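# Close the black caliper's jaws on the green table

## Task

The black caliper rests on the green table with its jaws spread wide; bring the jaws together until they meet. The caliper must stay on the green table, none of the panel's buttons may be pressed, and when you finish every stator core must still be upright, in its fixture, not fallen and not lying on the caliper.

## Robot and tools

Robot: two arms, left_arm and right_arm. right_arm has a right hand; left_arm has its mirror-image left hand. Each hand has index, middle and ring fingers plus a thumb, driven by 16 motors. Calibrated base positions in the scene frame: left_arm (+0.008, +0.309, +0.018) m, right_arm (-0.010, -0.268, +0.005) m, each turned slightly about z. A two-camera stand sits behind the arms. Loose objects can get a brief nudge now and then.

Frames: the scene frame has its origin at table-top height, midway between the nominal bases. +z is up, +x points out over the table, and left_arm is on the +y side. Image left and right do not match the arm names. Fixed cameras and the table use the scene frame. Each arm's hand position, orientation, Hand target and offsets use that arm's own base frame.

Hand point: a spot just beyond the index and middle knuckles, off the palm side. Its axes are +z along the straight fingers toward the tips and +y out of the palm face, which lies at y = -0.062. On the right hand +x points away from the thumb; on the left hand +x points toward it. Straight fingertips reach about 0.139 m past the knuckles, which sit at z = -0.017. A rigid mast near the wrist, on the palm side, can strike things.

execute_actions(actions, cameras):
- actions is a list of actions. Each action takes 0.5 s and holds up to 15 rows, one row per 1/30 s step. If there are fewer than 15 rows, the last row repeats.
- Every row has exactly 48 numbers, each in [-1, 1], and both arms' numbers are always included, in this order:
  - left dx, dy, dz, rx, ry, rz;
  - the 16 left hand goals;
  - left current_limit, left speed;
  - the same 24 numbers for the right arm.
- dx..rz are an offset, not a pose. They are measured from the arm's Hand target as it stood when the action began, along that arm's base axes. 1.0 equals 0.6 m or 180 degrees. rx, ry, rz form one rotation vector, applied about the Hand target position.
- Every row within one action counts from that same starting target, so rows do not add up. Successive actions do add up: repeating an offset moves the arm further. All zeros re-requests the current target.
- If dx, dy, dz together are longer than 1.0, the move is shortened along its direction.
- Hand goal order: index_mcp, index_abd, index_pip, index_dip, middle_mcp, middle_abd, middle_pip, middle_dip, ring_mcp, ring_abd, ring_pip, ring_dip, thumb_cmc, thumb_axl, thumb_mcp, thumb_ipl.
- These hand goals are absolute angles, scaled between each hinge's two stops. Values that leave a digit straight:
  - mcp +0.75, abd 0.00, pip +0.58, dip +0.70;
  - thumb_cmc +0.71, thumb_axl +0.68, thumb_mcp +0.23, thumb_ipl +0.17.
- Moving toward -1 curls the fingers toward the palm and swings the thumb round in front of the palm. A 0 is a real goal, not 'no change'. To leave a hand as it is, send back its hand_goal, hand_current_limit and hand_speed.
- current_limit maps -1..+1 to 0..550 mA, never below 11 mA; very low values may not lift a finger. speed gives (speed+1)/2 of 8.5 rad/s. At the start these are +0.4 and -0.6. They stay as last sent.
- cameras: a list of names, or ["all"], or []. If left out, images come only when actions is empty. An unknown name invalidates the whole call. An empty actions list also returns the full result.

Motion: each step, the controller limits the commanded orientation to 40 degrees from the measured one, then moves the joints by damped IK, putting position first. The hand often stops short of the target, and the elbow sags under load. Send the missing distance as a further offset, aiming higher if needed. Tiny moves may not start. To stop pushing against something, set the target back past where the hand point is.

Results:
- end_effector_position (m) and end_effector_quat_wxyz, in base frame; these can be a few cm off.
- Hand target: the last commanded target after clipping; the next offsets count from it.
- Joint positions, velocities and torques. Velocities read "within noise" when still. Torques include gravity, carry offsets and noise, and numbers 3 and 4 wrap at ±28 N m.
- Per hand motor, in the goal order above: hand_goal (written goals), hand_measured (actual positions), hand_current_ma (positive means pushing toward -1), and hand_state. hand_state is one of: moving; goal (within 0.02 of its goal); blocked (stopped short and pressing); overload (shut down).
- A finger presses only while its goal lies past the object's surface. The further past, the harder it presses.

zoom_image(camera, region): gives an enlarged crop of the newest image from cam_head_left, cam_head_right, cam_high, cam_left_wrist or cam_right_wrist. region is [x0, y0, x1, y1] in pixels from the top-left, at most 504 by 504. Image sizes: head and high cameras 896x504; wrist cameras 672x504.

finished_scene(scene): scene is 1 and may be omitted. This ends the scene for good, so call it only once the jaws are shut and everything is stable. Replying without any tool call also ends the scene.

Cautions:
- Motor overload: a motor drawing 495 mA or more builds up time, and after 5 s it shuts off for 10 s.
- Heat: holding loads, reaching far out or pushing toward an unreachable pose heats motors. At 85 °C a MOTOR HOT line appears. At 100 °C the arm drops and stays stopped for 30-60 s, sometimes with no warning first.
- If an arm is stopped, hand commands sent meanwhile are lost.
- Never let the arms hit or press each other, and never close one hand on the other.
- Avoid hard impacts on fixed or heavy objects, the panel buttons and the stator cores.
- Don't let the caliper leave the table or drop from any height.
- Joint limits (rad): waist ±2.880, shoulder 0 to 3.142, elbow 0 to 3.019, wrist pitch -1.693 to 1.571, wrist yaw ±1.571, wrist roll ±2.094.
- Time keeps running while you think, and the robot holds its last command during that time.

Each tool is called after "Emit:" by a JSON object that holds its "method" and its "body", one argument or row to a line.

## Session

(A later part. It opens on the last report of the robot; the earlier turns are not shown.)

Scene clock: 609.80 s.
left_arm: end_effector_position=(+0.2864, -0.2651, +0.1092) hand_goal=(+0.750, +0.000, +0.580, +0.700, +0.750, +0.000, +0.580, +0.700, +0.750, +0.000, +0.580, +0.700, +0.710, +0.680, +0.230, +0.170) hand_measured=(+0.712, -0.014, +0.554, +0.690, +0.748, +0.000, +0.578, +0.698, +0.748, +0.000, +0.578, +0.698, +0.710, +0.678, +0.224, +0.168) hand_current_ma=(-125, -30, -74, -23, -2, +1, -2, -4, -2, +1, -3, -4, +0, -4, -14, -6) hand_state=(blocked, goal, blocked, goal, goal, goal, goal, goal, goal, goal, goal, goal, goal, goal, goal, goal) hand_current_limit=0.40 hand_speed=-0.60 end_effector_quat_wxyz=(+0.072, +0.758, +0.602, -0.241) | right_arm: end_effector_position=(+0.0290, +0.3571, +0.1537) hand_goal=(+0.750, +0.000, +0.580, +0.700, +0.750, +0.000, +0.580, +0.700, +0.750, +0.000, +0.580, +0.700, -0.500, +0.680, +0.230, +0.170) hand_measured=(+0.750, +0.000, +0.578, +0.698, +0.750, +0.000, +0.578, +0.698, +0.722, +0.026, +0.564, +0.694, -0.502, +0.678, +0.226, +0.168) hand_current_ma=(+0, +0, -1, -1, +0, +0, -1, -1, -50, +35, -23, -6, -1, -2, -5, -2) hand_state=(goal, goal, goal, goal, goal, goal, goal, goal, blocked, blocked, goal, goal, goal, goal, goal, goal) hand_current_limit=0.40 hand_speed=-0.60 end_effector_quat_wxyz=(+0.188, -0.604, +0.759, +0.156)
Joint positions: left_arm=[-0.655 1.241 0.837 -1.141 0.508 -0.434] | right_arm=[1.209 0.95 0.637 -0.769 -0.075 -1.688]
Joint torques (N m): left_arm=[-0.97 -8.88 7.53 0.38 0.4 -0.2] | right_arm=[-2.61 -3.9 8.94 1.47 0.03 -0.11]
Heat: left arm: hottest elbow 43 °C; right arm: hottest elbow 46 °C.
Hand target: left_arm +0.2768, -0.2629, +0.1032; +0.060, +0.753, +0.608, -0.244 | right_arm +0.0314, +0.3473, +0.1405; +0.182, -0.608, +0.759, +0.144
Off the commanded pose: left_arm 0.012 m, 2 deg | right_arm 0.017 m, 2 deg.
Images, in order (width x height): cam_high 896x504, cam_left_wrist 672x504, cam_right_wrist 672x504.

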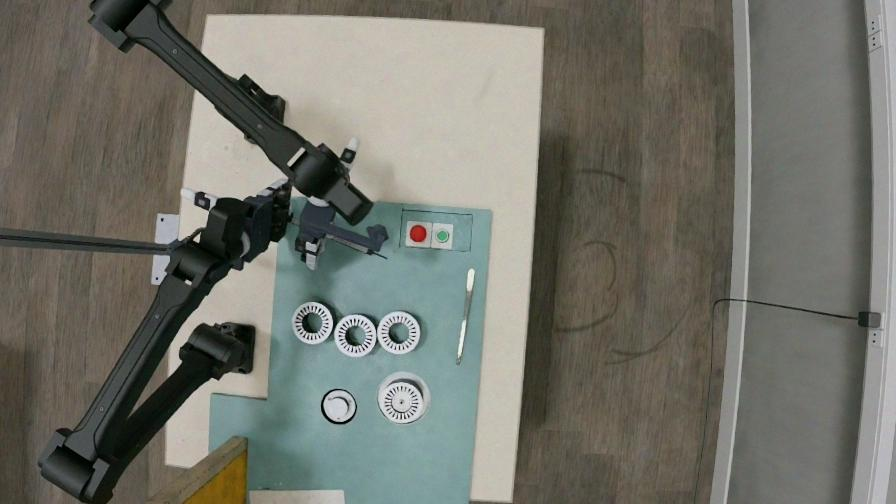

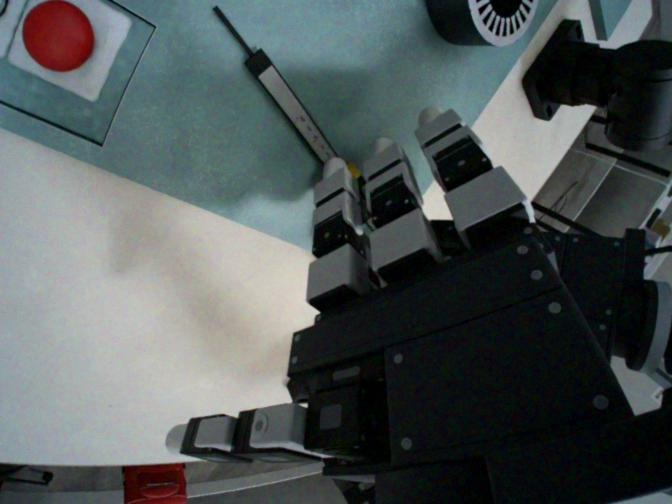

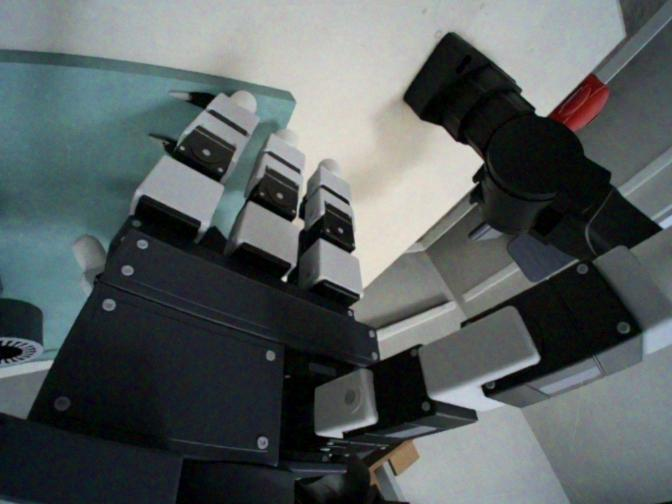

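Emit:
{"method": "execute_actions", "body": {
  "actions": [
    [[0.019,-0.008,-0.036,0.017,0.0645,0,0.75,0,0.58,0.7,0.75,0,0.58,0.7,0.75,0,0.58,0.7,0.71,0.68,0.23,0.17,0.4,-0.6,0,0,0,0,0,0,0.75,0,0.58,0.7,0.75,0,0.58,0.7,0.75,0,0.58,0.7,-0.5,0.68,0.23,0.17,0.4,-0.6]]
  ],
  "cameras": ["cam_high","cam_left_wrist","cam_right_wrist"]
}}

Emit:
{"method": "zoom_image", "body": {
  "camera": "cam_high",
  "region": [264, 190, 384, 280]
}}

Emit:
{"method": "zoom_image", "body": {
  "camera": "cam_right_wrist",
  "region": [130, 40, 300, 200]
}}

Emit:
{"method": "zoom_image", "body": {
  "camera": "cam_left_wrist",
  "region": [260, 80, 430, 240]
}}

Scene clock: 633.27 s.
left_arm: end_effector_position=(+0.2902, -0.2689, +0.0880) hand_goal=(+0.750, +0.000, +0.580, +0.700, +0.750, +0.000, +0.580, +0.700, +0.750, +0.000, +0.580, +0.700, +0.710, +0.680, +0.230, +0.170) hand_measured=(+0.716, -0.038, +0.552, +0.684, +0.748, +0.000, +0.578, +0.698, +0.748, +0.000, +0.578, +0.698, +0.708, +0.678, +0.224, +0.168) hand_current_ma=(-111, -101, -81, -42, -5, +1, -2, -4, -5, +1, -3, -4, -2, -4, -14, -6) hand_state=(blocked, blocked, blocked, goal, goal, goal, goal, goal, goal, goal, goal, goal, goal, goal, goal, goal) hand_current_limit=0.40 hand_speed=-0.60 end_effector_quat_wxyz=(-0.001, +0.728, +0.617, -0.299) | right_arm: end_effector_position=(+0.0283, +0.3572, +0.1542) hand_goal=(+0.750, +0.000, +0.580, +0.700, +0.750, +0.000, +0.580, +0.700, +0.750, +0.000, +0.580, +0.700, -0.500, +0.680, +0.230, +0.170) hand_measured=(+0.750, +0.000, +0.578, +0.698, +0.750, +0.000, +0.578, +0.698, +0.712, +0.028, +0.556, +0.690, -0.502, +0.678, +0.226, +0.168) hand_current_ma=(+0, +0, -1, -1, +0, +0, -1, -1, -79, +38, -39, -11, -1, -2, -5, -2) hand_state=(goal, goal, goal, goal, goal, goal, goal, goal, blocked, blocked, blocked, goal, goal, goal, goal, goal) hand_current_limit=0.40 hand_speed=-0.60 end_effector_quat_wxyz=(+0.187, -0.604, +0.758, +0.158)
Joint positions: left_arm=[-0.617 1.402 0.939 -1.282 0.585 -0.4] | right_arm=[1.209 0.95 0.637 -0.769 -0.078 -1.688]
Joint torques (N m): left_arm=[-0.44 -8.7 9.28 -1.52 0.4 0.09] | right_arm=[-2.55 -3.84 8.95 1.46 0.16 -0.11]
Heat: left arm: hottest elbow 43 °C; right arm: hottest elbow 46 °C.
Hand target: left_arm +0.2880, -0.2677, +0.0814; -0.022, +0.726, +0.617, -0.303 | right_arm +0.0314, +0.3473, +0.1405; +0.182, -0.608, +0.759, +0.145
Off the commanded pose: left_arm 0.007 m, 2 deg | right_arm 0.017 m, 2 deg.
Images, in order (width x height): cam_high 896x504, cam_left_wrist 672x504, cam_right_wrist 672x504.

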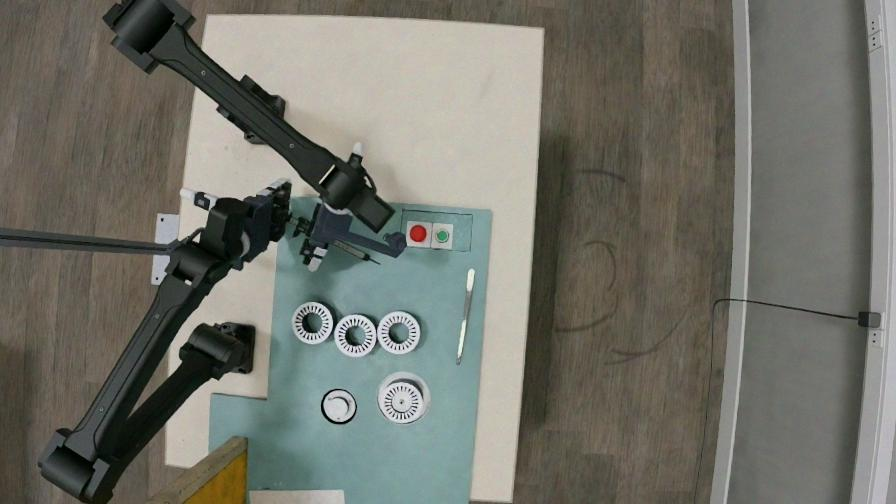

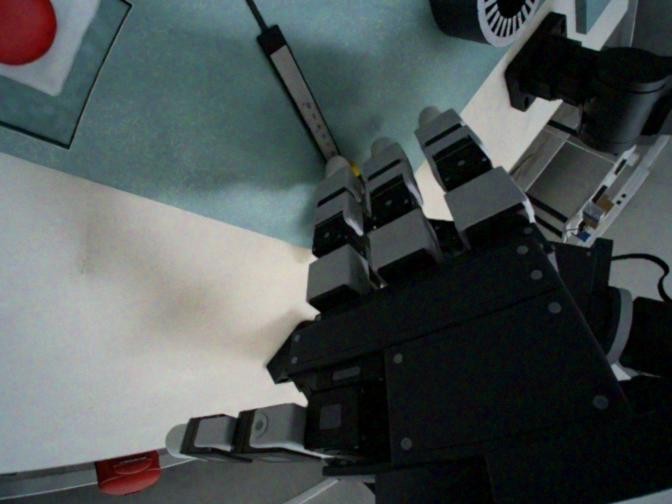

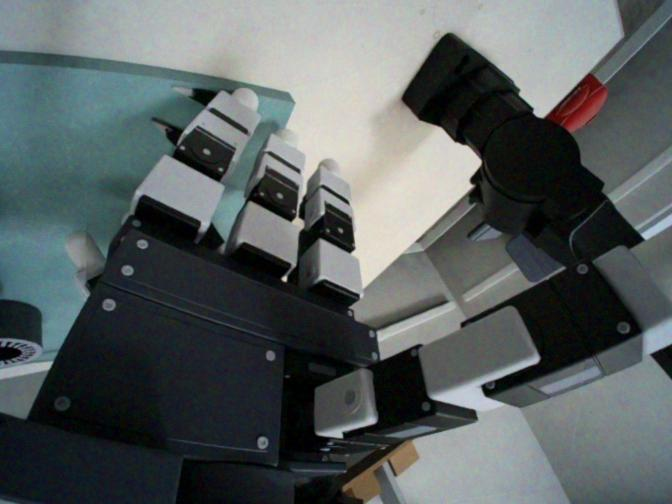

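Scaled by 4.200 from the camera's 896x504 image, which has a finer 1280x720 frame.

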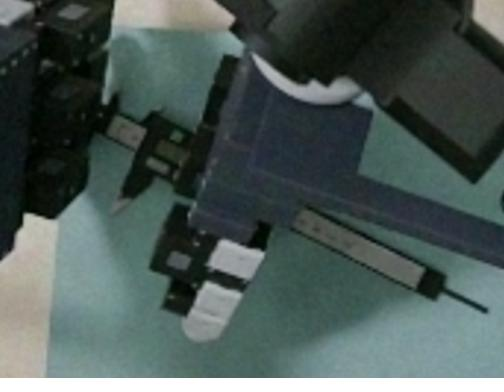

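Scaled by 2.965 from the camera's 672x504 image, which has a finer 960x720 frame.

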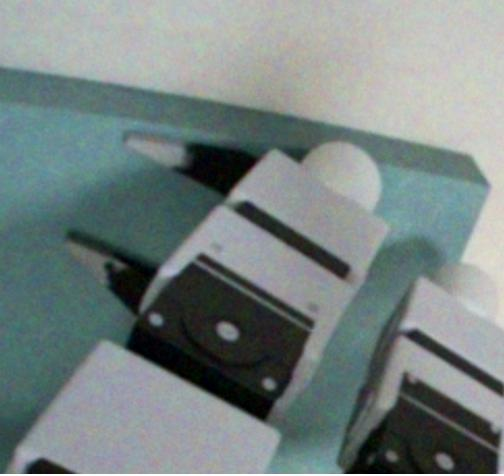

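Scaled by 2.965 from the camera's 672x504 image, which has a finer 960x720 frame.

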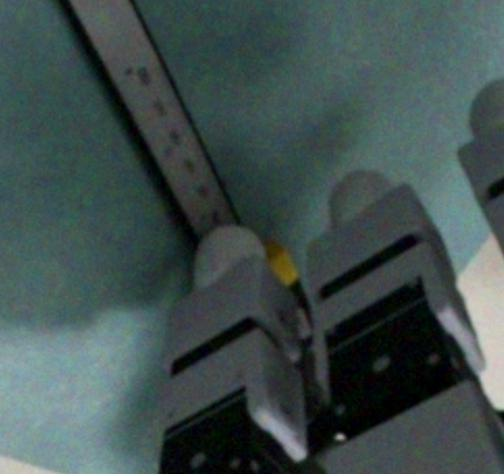

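Emit:
{"method": "execute_actions", "body": {
  "actions": [
    [[-0.034,0.01,0,0,0,0,0.75,0,0.58,0.7,0.75,0,0.58,0.7,0.75,0,0.58,0.7,0.71,0.68,0.23,0.17,0.4,-0.6,0,0,0,0,0,0,0.75,0,0.58,0.7,0.75,0,0.58,0.7,0.75,0,0.58,0.7,-0.5,0.68,0.23,0.17,0.4,-0.6]]
  ],
  "cameras": ["cam_high","cam_left_wrist","cam_right_wrist"]
}}

Emit:
{"method": "zoom_image", "body": {
  "camera": "cam_high",
  "region": [264, 190, 384, 280]
}}

Emit:
{"method": "zoom_image", "body": {
  "camera": "cam_right_wrist",
  "region": [130, 40, 300, 200]
}}

Scene clock: 647.83 s.
left_arm: end_effector_position=(+0.2845, -0.2661, +0.0899) hand_goal=(+0.750, +0.000, +0.580, +0.700, +0.750, +0.000, +0.580, +0.700, +0.750, +0.000, +0.580, +0.700, +0.710, +0.680, +0.230, +0.170) hand_measured=(+0.702, -0.038, +0.544, +0.684, +0.748, +0.000, +0.578, +0.698, +0.748, +0.000, +0.578, +0.698, +0.708, +0.678, +0.224, +0.168) hand_current_ma=(-169, -101, -108, -42, -5, +1, -2, -4, -5, +1, -3, -4, -2, -4, -14, -6) hand_state=(blocked, blocked, blocked, goal, goal, goal, goal, goal, goal, goal, goal, goal, goal, goal, goal, goal) hand_current_limit=0.40 hand_speed=-0.60 end_effector_quat_wxyz=(+0.001, +0.729, +0.615, -0.299) | right_arm: end_effector_position=(+0.0282, +0.3568, +0.1537) hand_goal=(+0.750, +0.000, +0.580, +0.700, +0.750, +0.000, +0.580, +0.700, +0.750, +0.000, +0.580, +0.700, -0.500, +0.680, +0.230, +0.170) hand_measured=(+0.750, +0.000, +0.578, +0.698, +0.750, +0.000, +0.578, +0.698, +0.710, +0.020, +0.554, +0.690, -0.502, +0.678, +0.226, +0.168) hand_current_ma=(+0, +0, -1, -1, +0, +0, -1, -1, -87, +25, -43, -12, -1, -2, -5, -2) hand_state=(goal, goal, goal, goal, goal, goal, goal, goal, blocked, blocked, blocked, goal, goal, goal, goal, goal) hand_current_limit=0.40 hand_speed=-0.60 end_effector_quat_wxyz=(+0.187, -0.604, +0.758, +0.158)
Joint positions: left_arm=[-0.619 1.38 0.922 -1.282 0.587 -0.399] | right_arm=[1.209 0.95 0.636 -0.769 -0.078 -1.688]
Joint torques (N m): left_arm=[-1.26 -10.23 6.05 -0.83 0.41 -0.11] | right_arm=[-2.61 -3.84 9.05 1.47 0.17 -0.11]
Heat: left arm: hottest elbow 43 °C; right arm: hottest elbow 46 °C.
Hand target: left_arm +0.2677, -0.2618, +0.0815; -0.022, +0.726, +0.617, -0.303 | right_arm +0.0314, +0.3474, +0.1406; +0.182, -0.608, +0.759, +0.144
Off the commanded pose: left_arm 0.019 m, 3 deg | right_arm 0.017 m, 2 deg.
Images, in order (width x height): cam_high 896x504, cam_left_wrist 672x504, cam_right_wrist 672x504.

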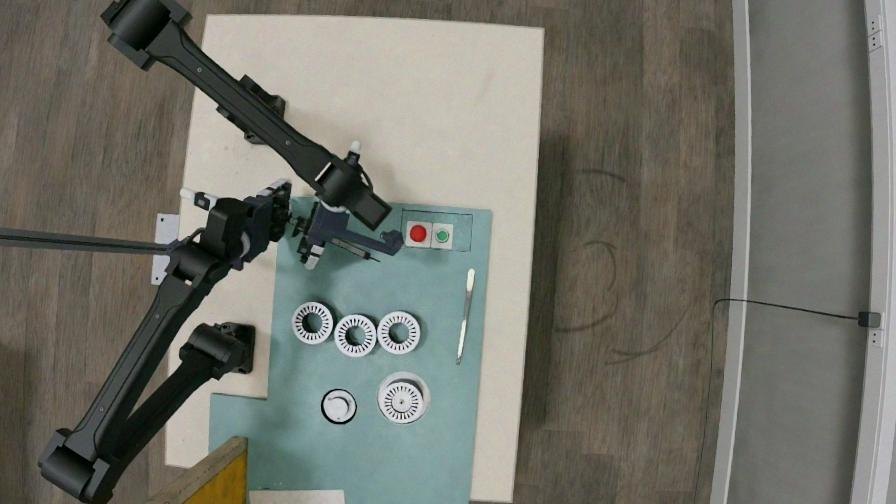

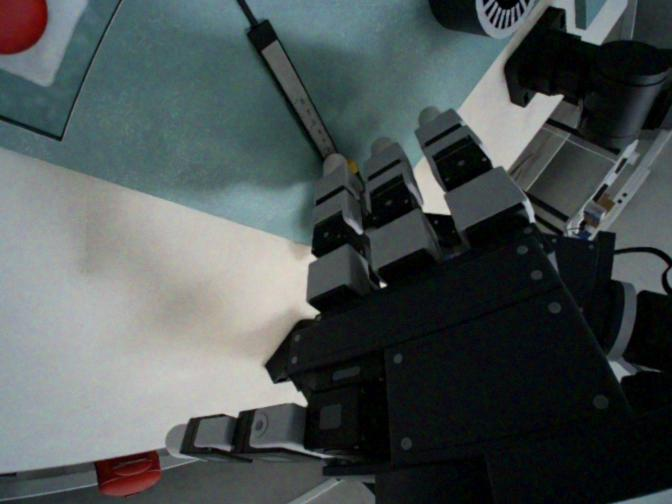

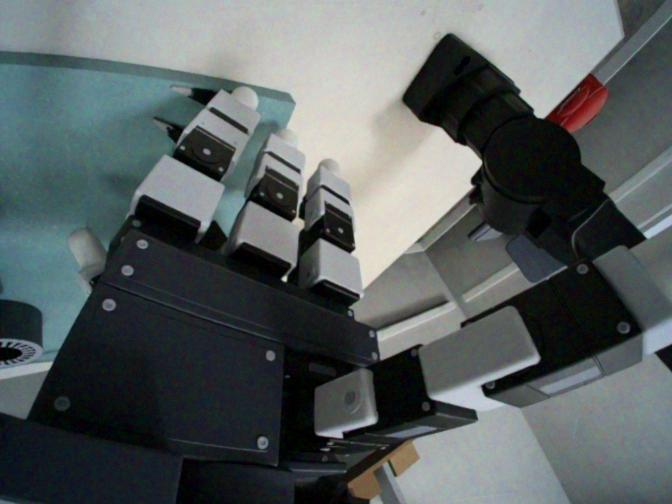

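Scaled by 4.200 from the camera's 896x504 image, which has a finer 1280x720 frame.

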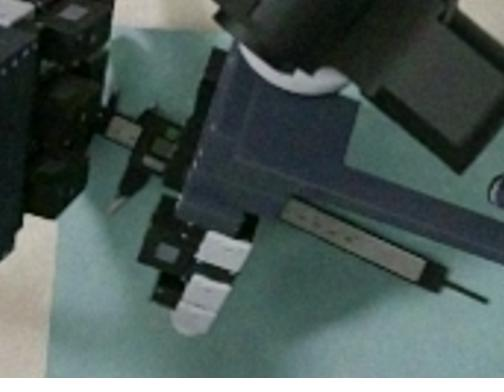

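Scaled by 2.965 from the camera's 672x504 image, which has a finer 960x720 frame.

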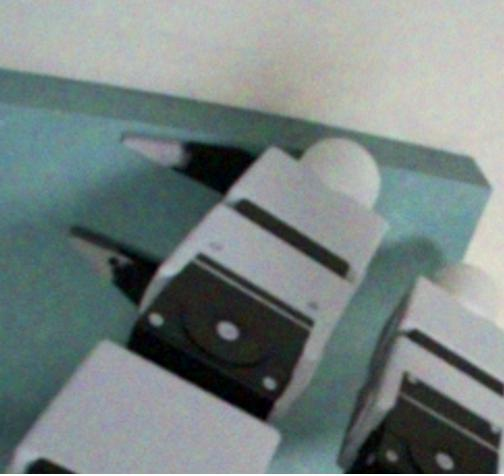

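Emit:
{"method": "execute_actions", "body": {
  "actions": [
    [[-0.03,0.01,0,0,0,0,0.75,0,0.58,0.7,0.75,0,0.58,0.7,0.75,0,0.58,0.7,0.71,0.68,0.23,0.17,0.4,-0.6,0,0,0,0,0,0,0.75,0,0.58,0.7,0.75,0,0.58,0.7,0.75,0,0.58,0.7,-0.5,0.68,0.23,0.17,0.4,-0.6]]
  ],
  "cameras": ["cam_high","cam_left_wrist","cam_right_wrist"]
}}

Emit:
{"method": "zoom_image", "body": {
  "camera": "cam_high",
  "region": [264, 190, 384, 280]
}}

Emit:
{"method": "zoom_image", "body": {
  "camera": "cam_right_wrist",
  "region": [130, 40, 300, 200]
}}

Scene clock: 656.53 s.
left_arm: end_effector_position=(+0.2650, -0.2605, +0.0902) hand_goal=(+0.750, +0.000, +0.580, +0.700, +0.750, +0.000, +0.580, +0.700, +0.750, +0.000, +0.580, +0.700, +0.710, +0.680, +0.230, +0.170) hand_measured=(+0.698, -0.040, +0.542, +0.684, +0.748, +0.000, +0.578, +0.698, +0.746, +0.000, +0.578, +0.698, +0.708, +0.678, +0.224, +0.168) hand_current_ma=(-190, -108, -119, -44, -6, +1, -2, -4, -6, +1, -3, -4, -2, -4, -14, -6) hand_state=(blocked, blocked, blocked, goal, goal, goal, goal, goal, goal, goal, goal, goal, goal, goal, goal, goal) hand_current_limit=0.40 hand_speed=-0.60 end_effector_quat_wxyz=(+0.000, +0.733, +0.610, -0.299) | right_arm: end_effector_position=(+0.0282, +0.3568, +0.1537) hand_goal=(+0.750, +0.000, +0.580, +0.700, +0.750, +0.000, +0.580, +0.700, +0.750, +0.000, +0.580, +0.700, -0.500, +0.680, +0.230, +0.170) hand_measured=(+0.750, +0.000, +0.578, +0.698, +0.750, +0.000, +0.578, +0.698, +0.710, +0.020, +0.554, +0.690, -0.502, +0.678, +0.226, +0.168) hand_current_ma=(+0, +0, -1, -1, +0, +0, -1, -1, -87, +25, -43, -12, -1, -2, -5, -2) hand_state=(goal, goal, goal, goal, goal, goal, goal, goal, blocked, blocked, blocked, goal, goal, goal, goal, goal) hand_current_limit=0.40 hand_speed=-0.60 end_effector_quat_wxyz=(+0.187, -0.604, +0.758, +0.158)
Joint positions: left_arm=[-0.638 1.329 0.874 -1.279 0.587 -0.406] | right_arm=[1.209 0.95 0.636 -0.769 -0.078 -1.688]
Joint torques (N m): left_arm=[-0.67 -9.35 5.98 -0.59 0.52 -0.25] | right_arm=[-2.55 -3.84 9.06 1.47 0.17 -0.11]
Heat: left arm: hottest elbow 42 °C; right arm: hottest elbow 46 °C.
Hand target: left_arm +0.2498, -0.2557, +0.0815; -0.022, +0.726, +0.617, -0.303 | right_arm +0.0314, +0.3474, +0.1406; +0.182, -0.608, +0.759, +0.144
Off the commanded pose: left_arm 0.018 m, 3 deg | right_arm 0.016 m, 2 deg.
Images, in order (width x height): cam_high 896x504, cam_left_wrist 672x504, cam_right_wrist 672x504.

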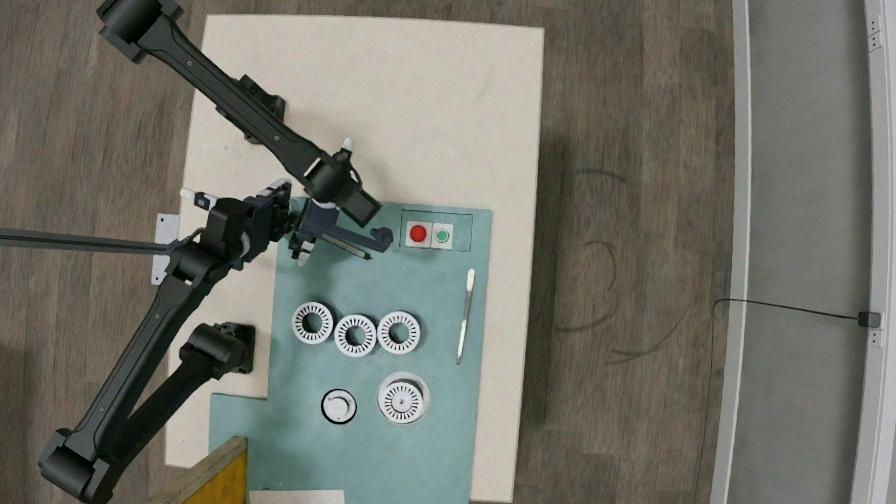

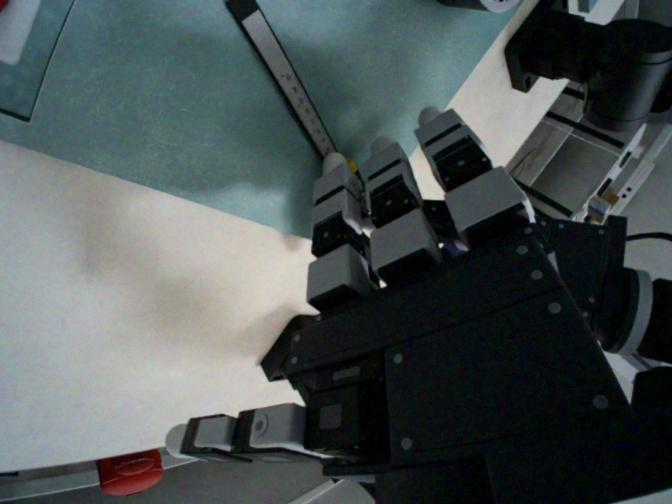

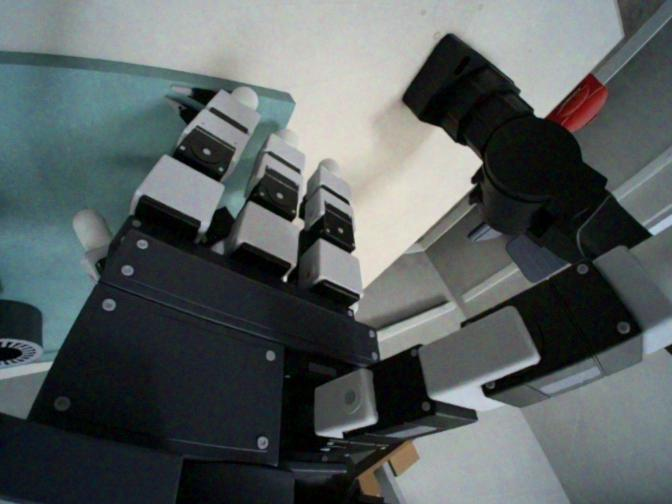

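Scaled by 4.200 from the camera's 896x504 image, which has a finer 1280x720 frame.

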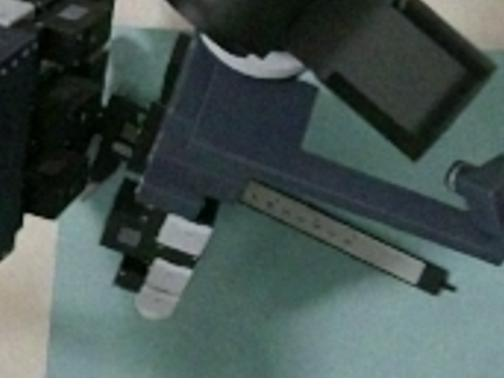

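Scaled by 2.965 from the camera's 672x504 image, which has a finer 960x720 frame.

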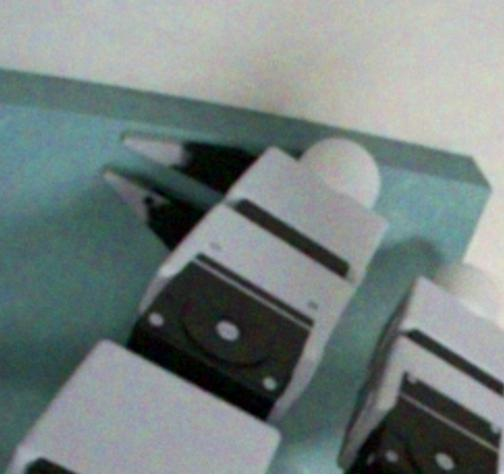

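Emit:
{"method": "execute_actions", "body": {
  "actions": [
    [[-0.014,0.005,0,0,0,0,0.75,0,0.58,0.7,0.75,0,0.58,0.7,0.75,0,0.58,0.7,0.71,0.68,0.23,0.17,0.4,-0.6,0,0,0,0,0,0,0.75,0,0.58,0.7,0.75,0,0.58,0.7,0.75,0,0.58,0.7,-0.5,0.68,0.23,0.17,0.4,-0.6]]
  ],
  "cameras": ["cam_high","cam_left_wrist","cam_right_wrist"]
}}

Emit:
{"method": "zoom_image", "body": {
  "camera": "cam_high",
  "region": [264, 190, 384, 280]
}}

Emit:
{"method": "zoom_image", "body": {
  "camera": "cam_right_wrist",
  "region": [130, 40, 300, 200]
}}

Scene clock: 665.33 s.
left_arm: end_effector_position=(+0.2568, -0.2574, +0.0903) hand_goal=(+0.750, +0.000, +0.580, +0.700, +0.750, +0.000, +0.580, +0.700, +0.750, +0.000, +0.580, +0.700, +0.710, +0.680, +0.230, +0.170) hand_measured=(+0.696, -0.040, +0.542, +0.684, +0.748, +0.000, +0.578, +0.698, +0.746, +0.000, +0.578, +0.698, +0.708, +0.678, +0.224, +0.168) hand_current_ma=(-192, -108, -120, -44, -6, +1, -2, -4, -6, +1, -3, -4, -2, -4, -14, -6) hand_state=(blocked, blocked, blocked, goal, goal, goal, goal, goal, goal, goal, goal, goal, goal, goal, goal, goal) hand_current_limit=0.40 hand_speed=-0.60 end_effector_quat_wxyz=(+0.000, +0.733, +0.611, -0.299) | right_arm: end_effector_position=(+0.0282, +0.3568, +0.1537) hand_goal=(+0.750, +0.000, +0.580, +0.700, +0.750, +0.000, +0.580, +0.700, +0.750, +0.000, +0.580, +0.700, -0.500, +0.680, +0.230, +0.170) hand_measured=(+0.750, +0.000, +0.578, +0.698, +0.750, +0.000, +0.578, +0.698, +0.710, +0.020, +0.554, +0.690, -0.502, +0.678, +0.226, +0.168) hand_current_ma=(+0, +0, -1, -1, +0, +0, -1, -1, -89, +25, -43, -12, -1, -2, -5, -2) hand_state=(goal, goal, goal, goal, goal, goal, goal, goal, blocked, blocked, blocked, goal, goal, goal, goal, goal) hand_current_limit=0.40 hand_speed=-0.60 end_effector_quat_wxyz=(+0.187, -0.604, +0.758, +0.158)
Joint positions: left_arm=[-0.646 1.305 0.853 -1.277 0.589 -0.415] | right_arm=[1.209 0.95 0.636 -0.769 -0.079 -1.688]
Joint torques (N m): left_arm=[-1.2 -9.29 6.27 -0.43 0.54 -0.25] | right_arm=[-2.55 -3.84 9.06 1.46 0.17 -0.1]
Heat: left arm: hottest elbow 42 °C; right arm: hottest elbow 47 °C.
Hand target: left_arm +0.2413, -0.2528, +0.0816; -0.022, +0.726, +0.617, -0.303 | right_arm +0.0314, +0.3474, +0.1406; +0.182, -0.608, +0.759, +0.145
Off the commanded pose: left_arm 0.018 m, 3 deg | right_arm 0.017 m, 2 deg.
Images, in order (width x height): cam_high 896x504, cam_left_wrist 672x504, cam_right_wrist 672x504.

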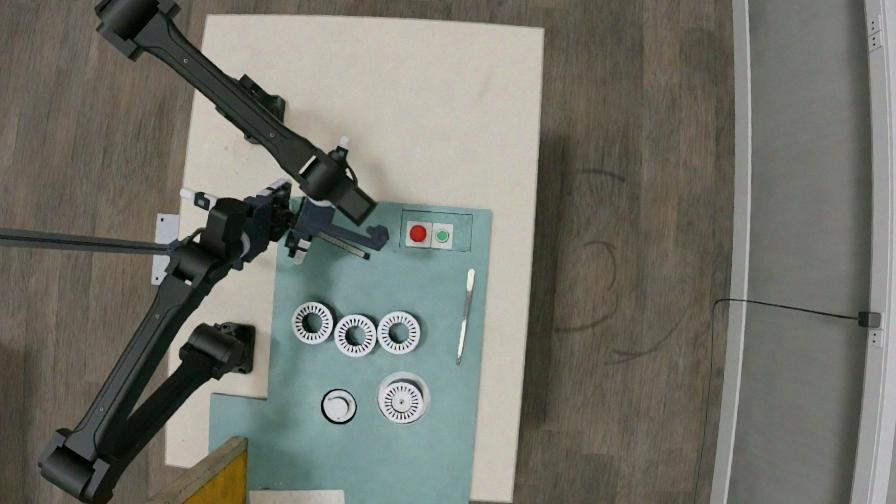

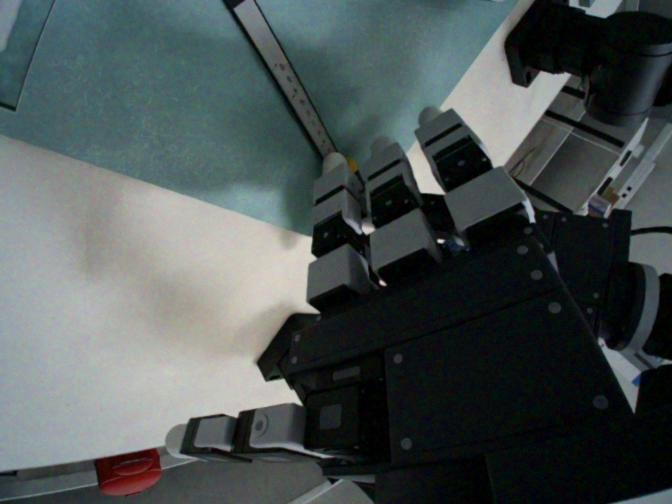

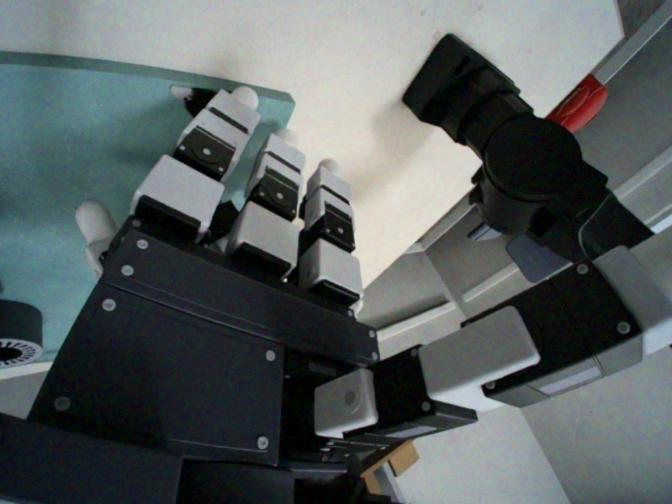

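Scaled by 4.200 from the camera's 896x504 image, which has a finer 1280x720 frame.

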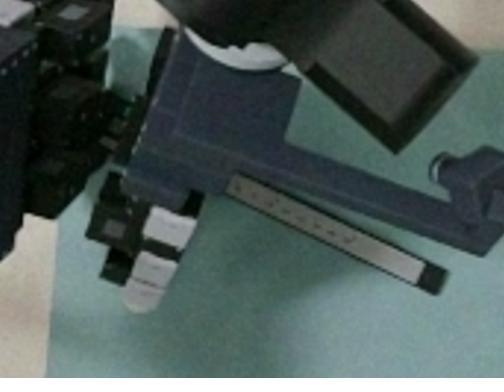

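Scaled by 2.965 from the camera's 672x504 image, which has a finer 960x720 frame.

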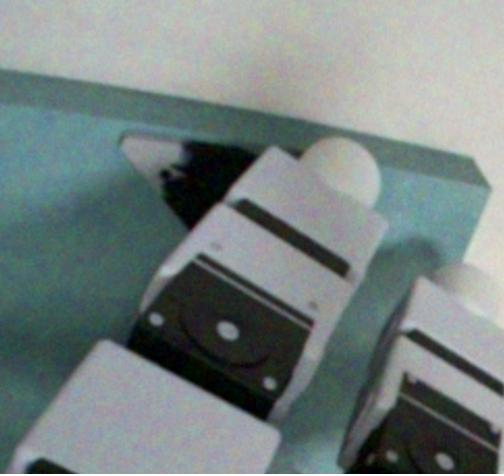

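Emit:
{"method": "execute_actions", "body": {
  "actions": [
    [[-0.007,0.0025,0,0,0,0,0.75,0,0.58,0.7,0.75,0,0.58,0.7,0.75,0,0.58,0.7,0.71,0.68,0.23,0.17,0.4,-0.6,0,0,0,0,0,0,0.75,0,0.58,0.7,0.75,0,0.58,0.7,0.75,0,0.58,0.7,-0.5,0.68,0.23,0.17,0.4,-0.6]]
  ],
  "cameras": ["cam_high","cam_right_wrist"]
}}

Emit:
{"method": "zoom_image", "body": {
  "camera": "cam_right_wrist",
  "region": [150, 60, 260, 150]
}}

Emit:
{"method": "zoom_image", "body": {
  "camera": "cam_high",
  "region": [264, 190, 384, 280]
}}

Scene clock: 673.30 s.
left_arm: end_effector_position=(+0.2538, -0.2561, +0.0906) hand_goal=(+0.750, +0.000, +0.580, +0.700, +0.750, +0.000, +0.580, +0.700, +0.750, +0.000, +0.580, +0.700, +0.710, +0.680, +0.230, +0.170) hand_measured=(+0.694, -0.040, +0.540, +0.684, +0.748, +0.000, +0.578, +0.698, +0.746, +0.000, +0.578, +0.698, +0.708, +0.678, +0.224, +0.168) hand_current_ma=(-203, -108, -126, -44, -6, +1, -2, -4, -6, +1, -3, -4, -2, -4, -14, -6) hand_state=(blocked, blocked, blocked, goal, goal, goal, goal, goal, goal, goal, goal, goal, goal, goal, goal, goal) hand_current_limit=0.40 hand_speed=-0.60 end_effector_quat_wxyz=(+0.001, +0.733, +0.611, -0.298) | right_arm: end_effector_position=(+0.0279, +0.3569, +0.1538) hand_goal=(+0.750, +0.000, +0.580, +0.700, +0.750, +0.000, +0.580, +0.700, +0.750, +0.000, +0.580, +0.700, -0.500, +0.680, +0.230, +0.170) hand_measured=(+0.750, +0.000, +0.578, +0.698, +0.750, +0.000, +0.578, +0.698, +0.702, +0.020, +0.550, +0.688, -0.502, +0.678, +0.226, +0.168) hand_current_ma=(+0, +0, -1, -1, +0, +0, -1, -1, -108, +25, -54, -15, -1, -2, -5, -2) hand_state=(goal, goal, goal, goal, goal, goal, goal, goal, blocked, blocked, blocked, goal, goal, goal, goal, goal) hand_current_limit=0.40 hand_speed=-0.60 end_effector_quat_wxyz=(+0.186, -0.604, +0.758, +0.159)
Joint positions: left_arm=[-0.649 1.294 0.844 -1.274 0.589 -0.42] | right_arm=[1.209 0.95 0.636 -0.769 -0.08 -1.688]
Joint torques (N m): left_arm=[-1.32 -9.23 6.17 -0.47 0.53 -0.24] | right_arm=[-2.61 -3.84 9.05 1.44 0.24 -0.11]
Heat: left arm: hottest elbow 42 °C; right arm: hottest elbow 47 °C.
Hand target: left_arm +0.2371, -0.2513, +0.0815; -0.022, +0.726, +0.617, -0.303 | right_arm +0.0314, +0.3474, +0.1406; +0.182, -0.608, +0.759, +0.144
Off the commanded pose: left_arm 0.020 m, 3 deg | right_arm 0.017 m, 2 deg.
Images, in order (width x height): cam_high 896x504, cam_right_wrist 672x504.

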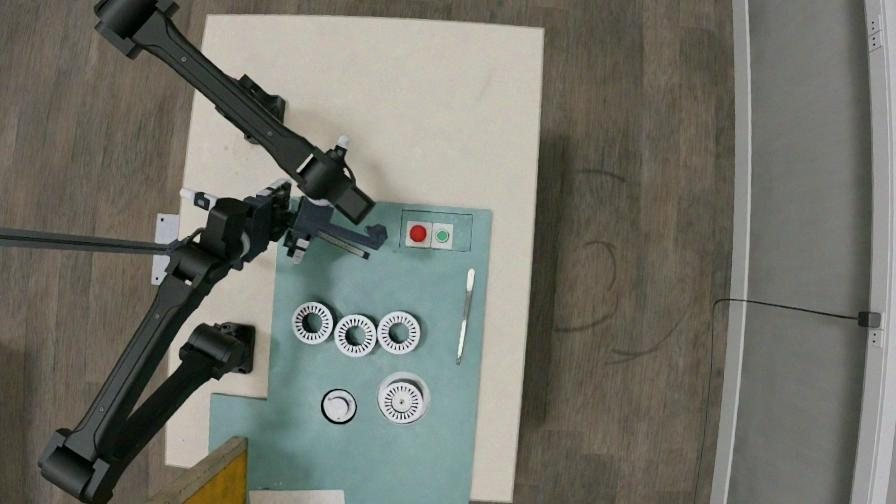

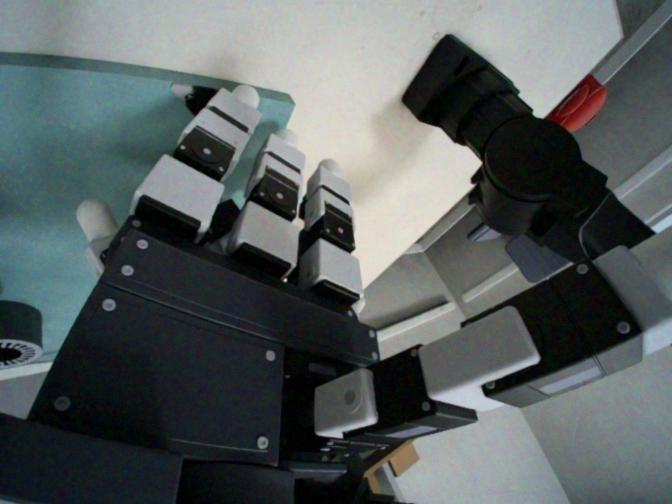

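Scaled by 4.582 from the camera's 672x504 image, which has a finer 960x720 frame.

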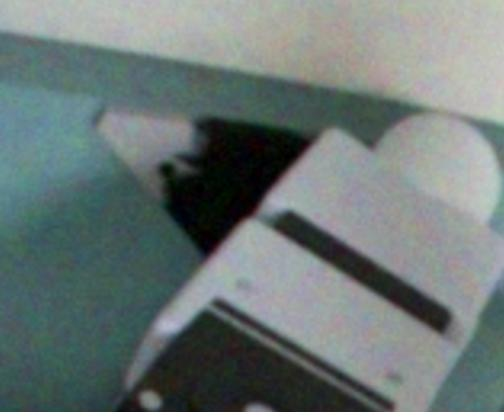

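Scaled by 4.200 from the camera's 896x504 image, which has a finer 1280x720 frame.

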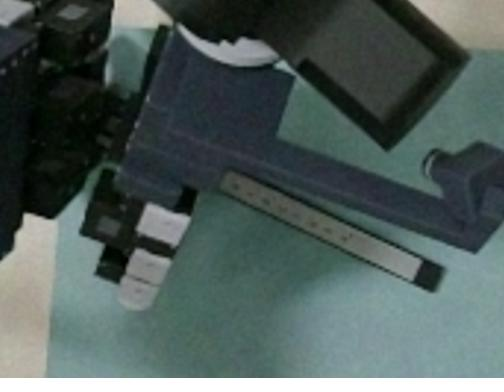

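Emit:
{"method": "execute_actions", "body": {
  "actions": [
    [[0.04,-0.016,0.01,0,0,0,0.75,0,0.58,0.7,0.75,0,0.58,0.7,0.75,0,0.58,0.7,0.71,0.68,0.23,0.17,0.4,-0.6,0,0,0,0,0,0,0.75,0,0.58,0.7,0.75,0,0.58,0.7,0.75,0,0.58,0.7,-0.5,0.68,0.23,0.17,0.4,-0.6]],
    [[0.04,-0.01,0.05,0,0,0,0.75,0,0.58,0.7,0.75,0,0.58,0.7,0.75,0,0.58,0.7,0.71,0.68,0.23,0.17,0.4,-0.6,-0.03,0.008,0.01,0,0,0,0.75,0,0.58,0.7,0.75,0,0.58,0.7,0.75,0,0.58,0.7,-0.5,0.68,0.23,0.17,0.4,-0.6]]
  ],
  "cameras": ["cam_high","cam_left_wrist","cam_right_wrist"]
}}

Emit:
{"method": "zoom_image", "body": {
  "camera": "cam_high",
  "region": [264, 190, 384, 280]
}}

Emit:
{"method": "zoom_image", "body": {
  "camera": "cam_right_wrist",
  "region": [130, 40, 300, 200]
}}

Scene clock: 696.40 s.
left_arm: end_effector_position=(+0.2706, -0.2598, +0.1071) hand_goal=(+0.750, +0.000, +0.580, +0.700, +0.750, +0.000, +0.580, +0.700, +0.750, +0.000, +0.580, +0.700, +0.710, +0.680, +0.230, +0.170) hand_measured=(+0.740, -0.002, +0.574, +0.698, +0.748, +0.000, +0.578, +0.698, +0.746, +0.000, +0.578, +0.698, +0.708, +0.678, +0.224, +0.168) hand_current_ma=(-28, -2, -12, -5, -6, +1, -2, -4, -6, +1, -3, -4, -2, -4, -14, -6) hand_state=(goal, goal, goal, goal, goal, goal, goal, goal, goal, goal, goal, goal, goal, goal, goal, goal) hand_current_limit=0.40 hand_speed=-0.60 end_effector_quat_wxyz=(-0.033, +0.721, +0.621, -0.305) | right_arm: end_effector_position=(+0.0169, +0.3590, +0.1531) hand_goal=(+0.750, +0.000, +0.580, +0.700, +0.750, +0.000, +0.580, +0.700, +0.750, +0.000, +0.580, +0.700, -0.500, +0.680, +0.230, +0.170) hand_measured=(+0.750, +0.000, +0.578, +0.698, +0.750, +0.000, +0.578, +0.698, +0.730, +0.018, +0.566, +0.692, -0.502, +0.678, +0.226, +0.168) hand_current_ma=(+0, +0, -1, -1, +0, +0, -1, -1, -32, +22, -18, -8, -1, -2, -5, -2) hand_state=(goal, goal, goal, goal, goal, goal, goal, goal, goal, goal, goal, goal, goal, goal, goal, goal) hand_current_limit=0.40 hand_speed=-0.60 end_effector_quat_wxyz=(+0.191, -0.609, +0.755, +0.151)
Joint positions: left_arm=[-0.63 1.366 0.963 -1.402 0.584 -0.411] | right_arm=[1.261 0.945 0.636 -0.771 -0.042 -1.658]
Joint torques (N m): left_arm=[1.14 -9.11 11.95 -0.72 0.38 0.29] | right_arm=[-0.67 -4.42 9.84 0.79 0.09 0.25]
Heat: left arm: hottest elbow 41 °C; right arm: hottest elbow 47 °C.
Hand target: left_arm +0.2852, -0.2668, +0.1175; -0.022, +0.726, +0.617, -0.303 | right_arm +0.0134, +0.3522, +0.1466; +0.182, -0.608, +0.759, +0.145
Off the commanded pose: left_arm 0.019 m, 1 deg | right_arm 0.010 m, 1 deg.
Images, in order (width x height): cam_high 896x504, cam_left_wrist 672x504, cam_right_wrist 672x504.

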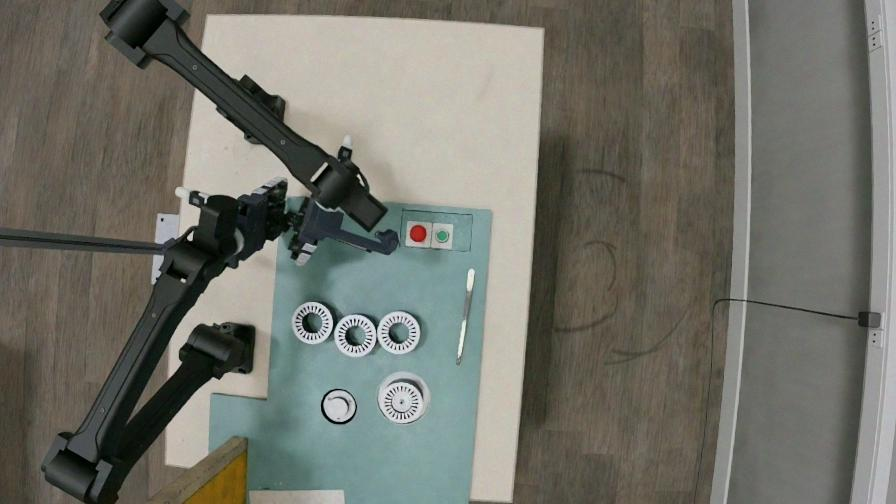

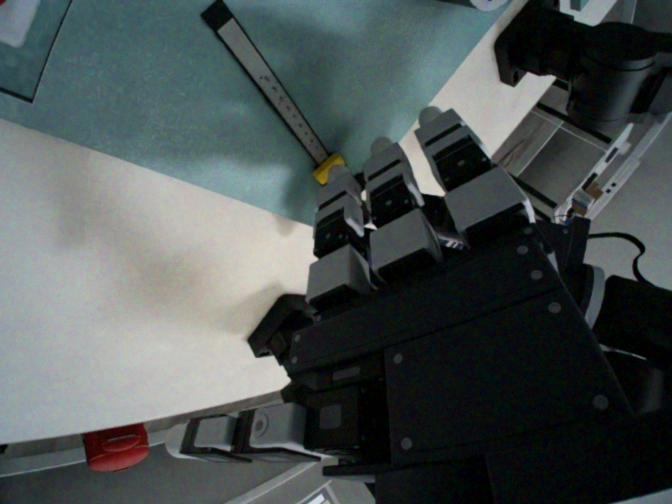

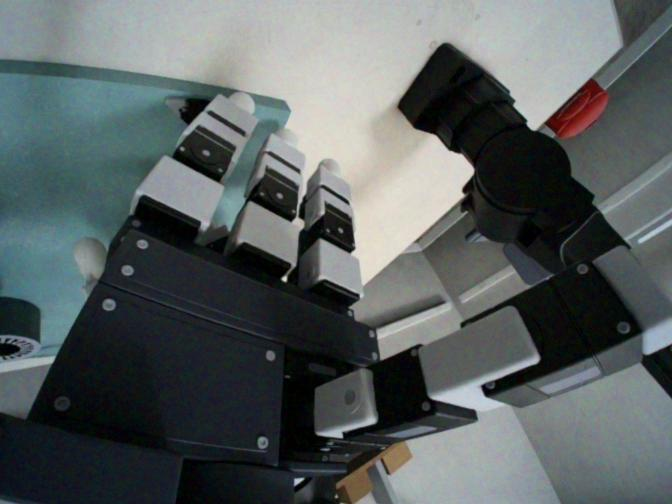

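Scaled by 4.200 from the camera's 896x504 image, which has a finer 1280x720 frame.

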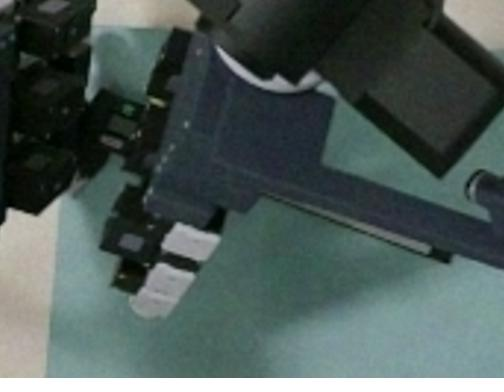

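Scaled by 2.965 from the camera's 672x504 image, which has a finer 960x720 frame.

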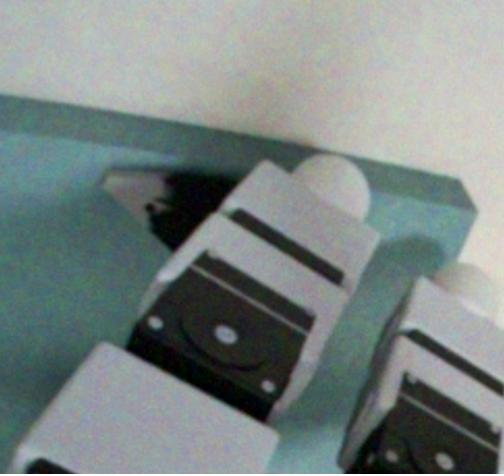

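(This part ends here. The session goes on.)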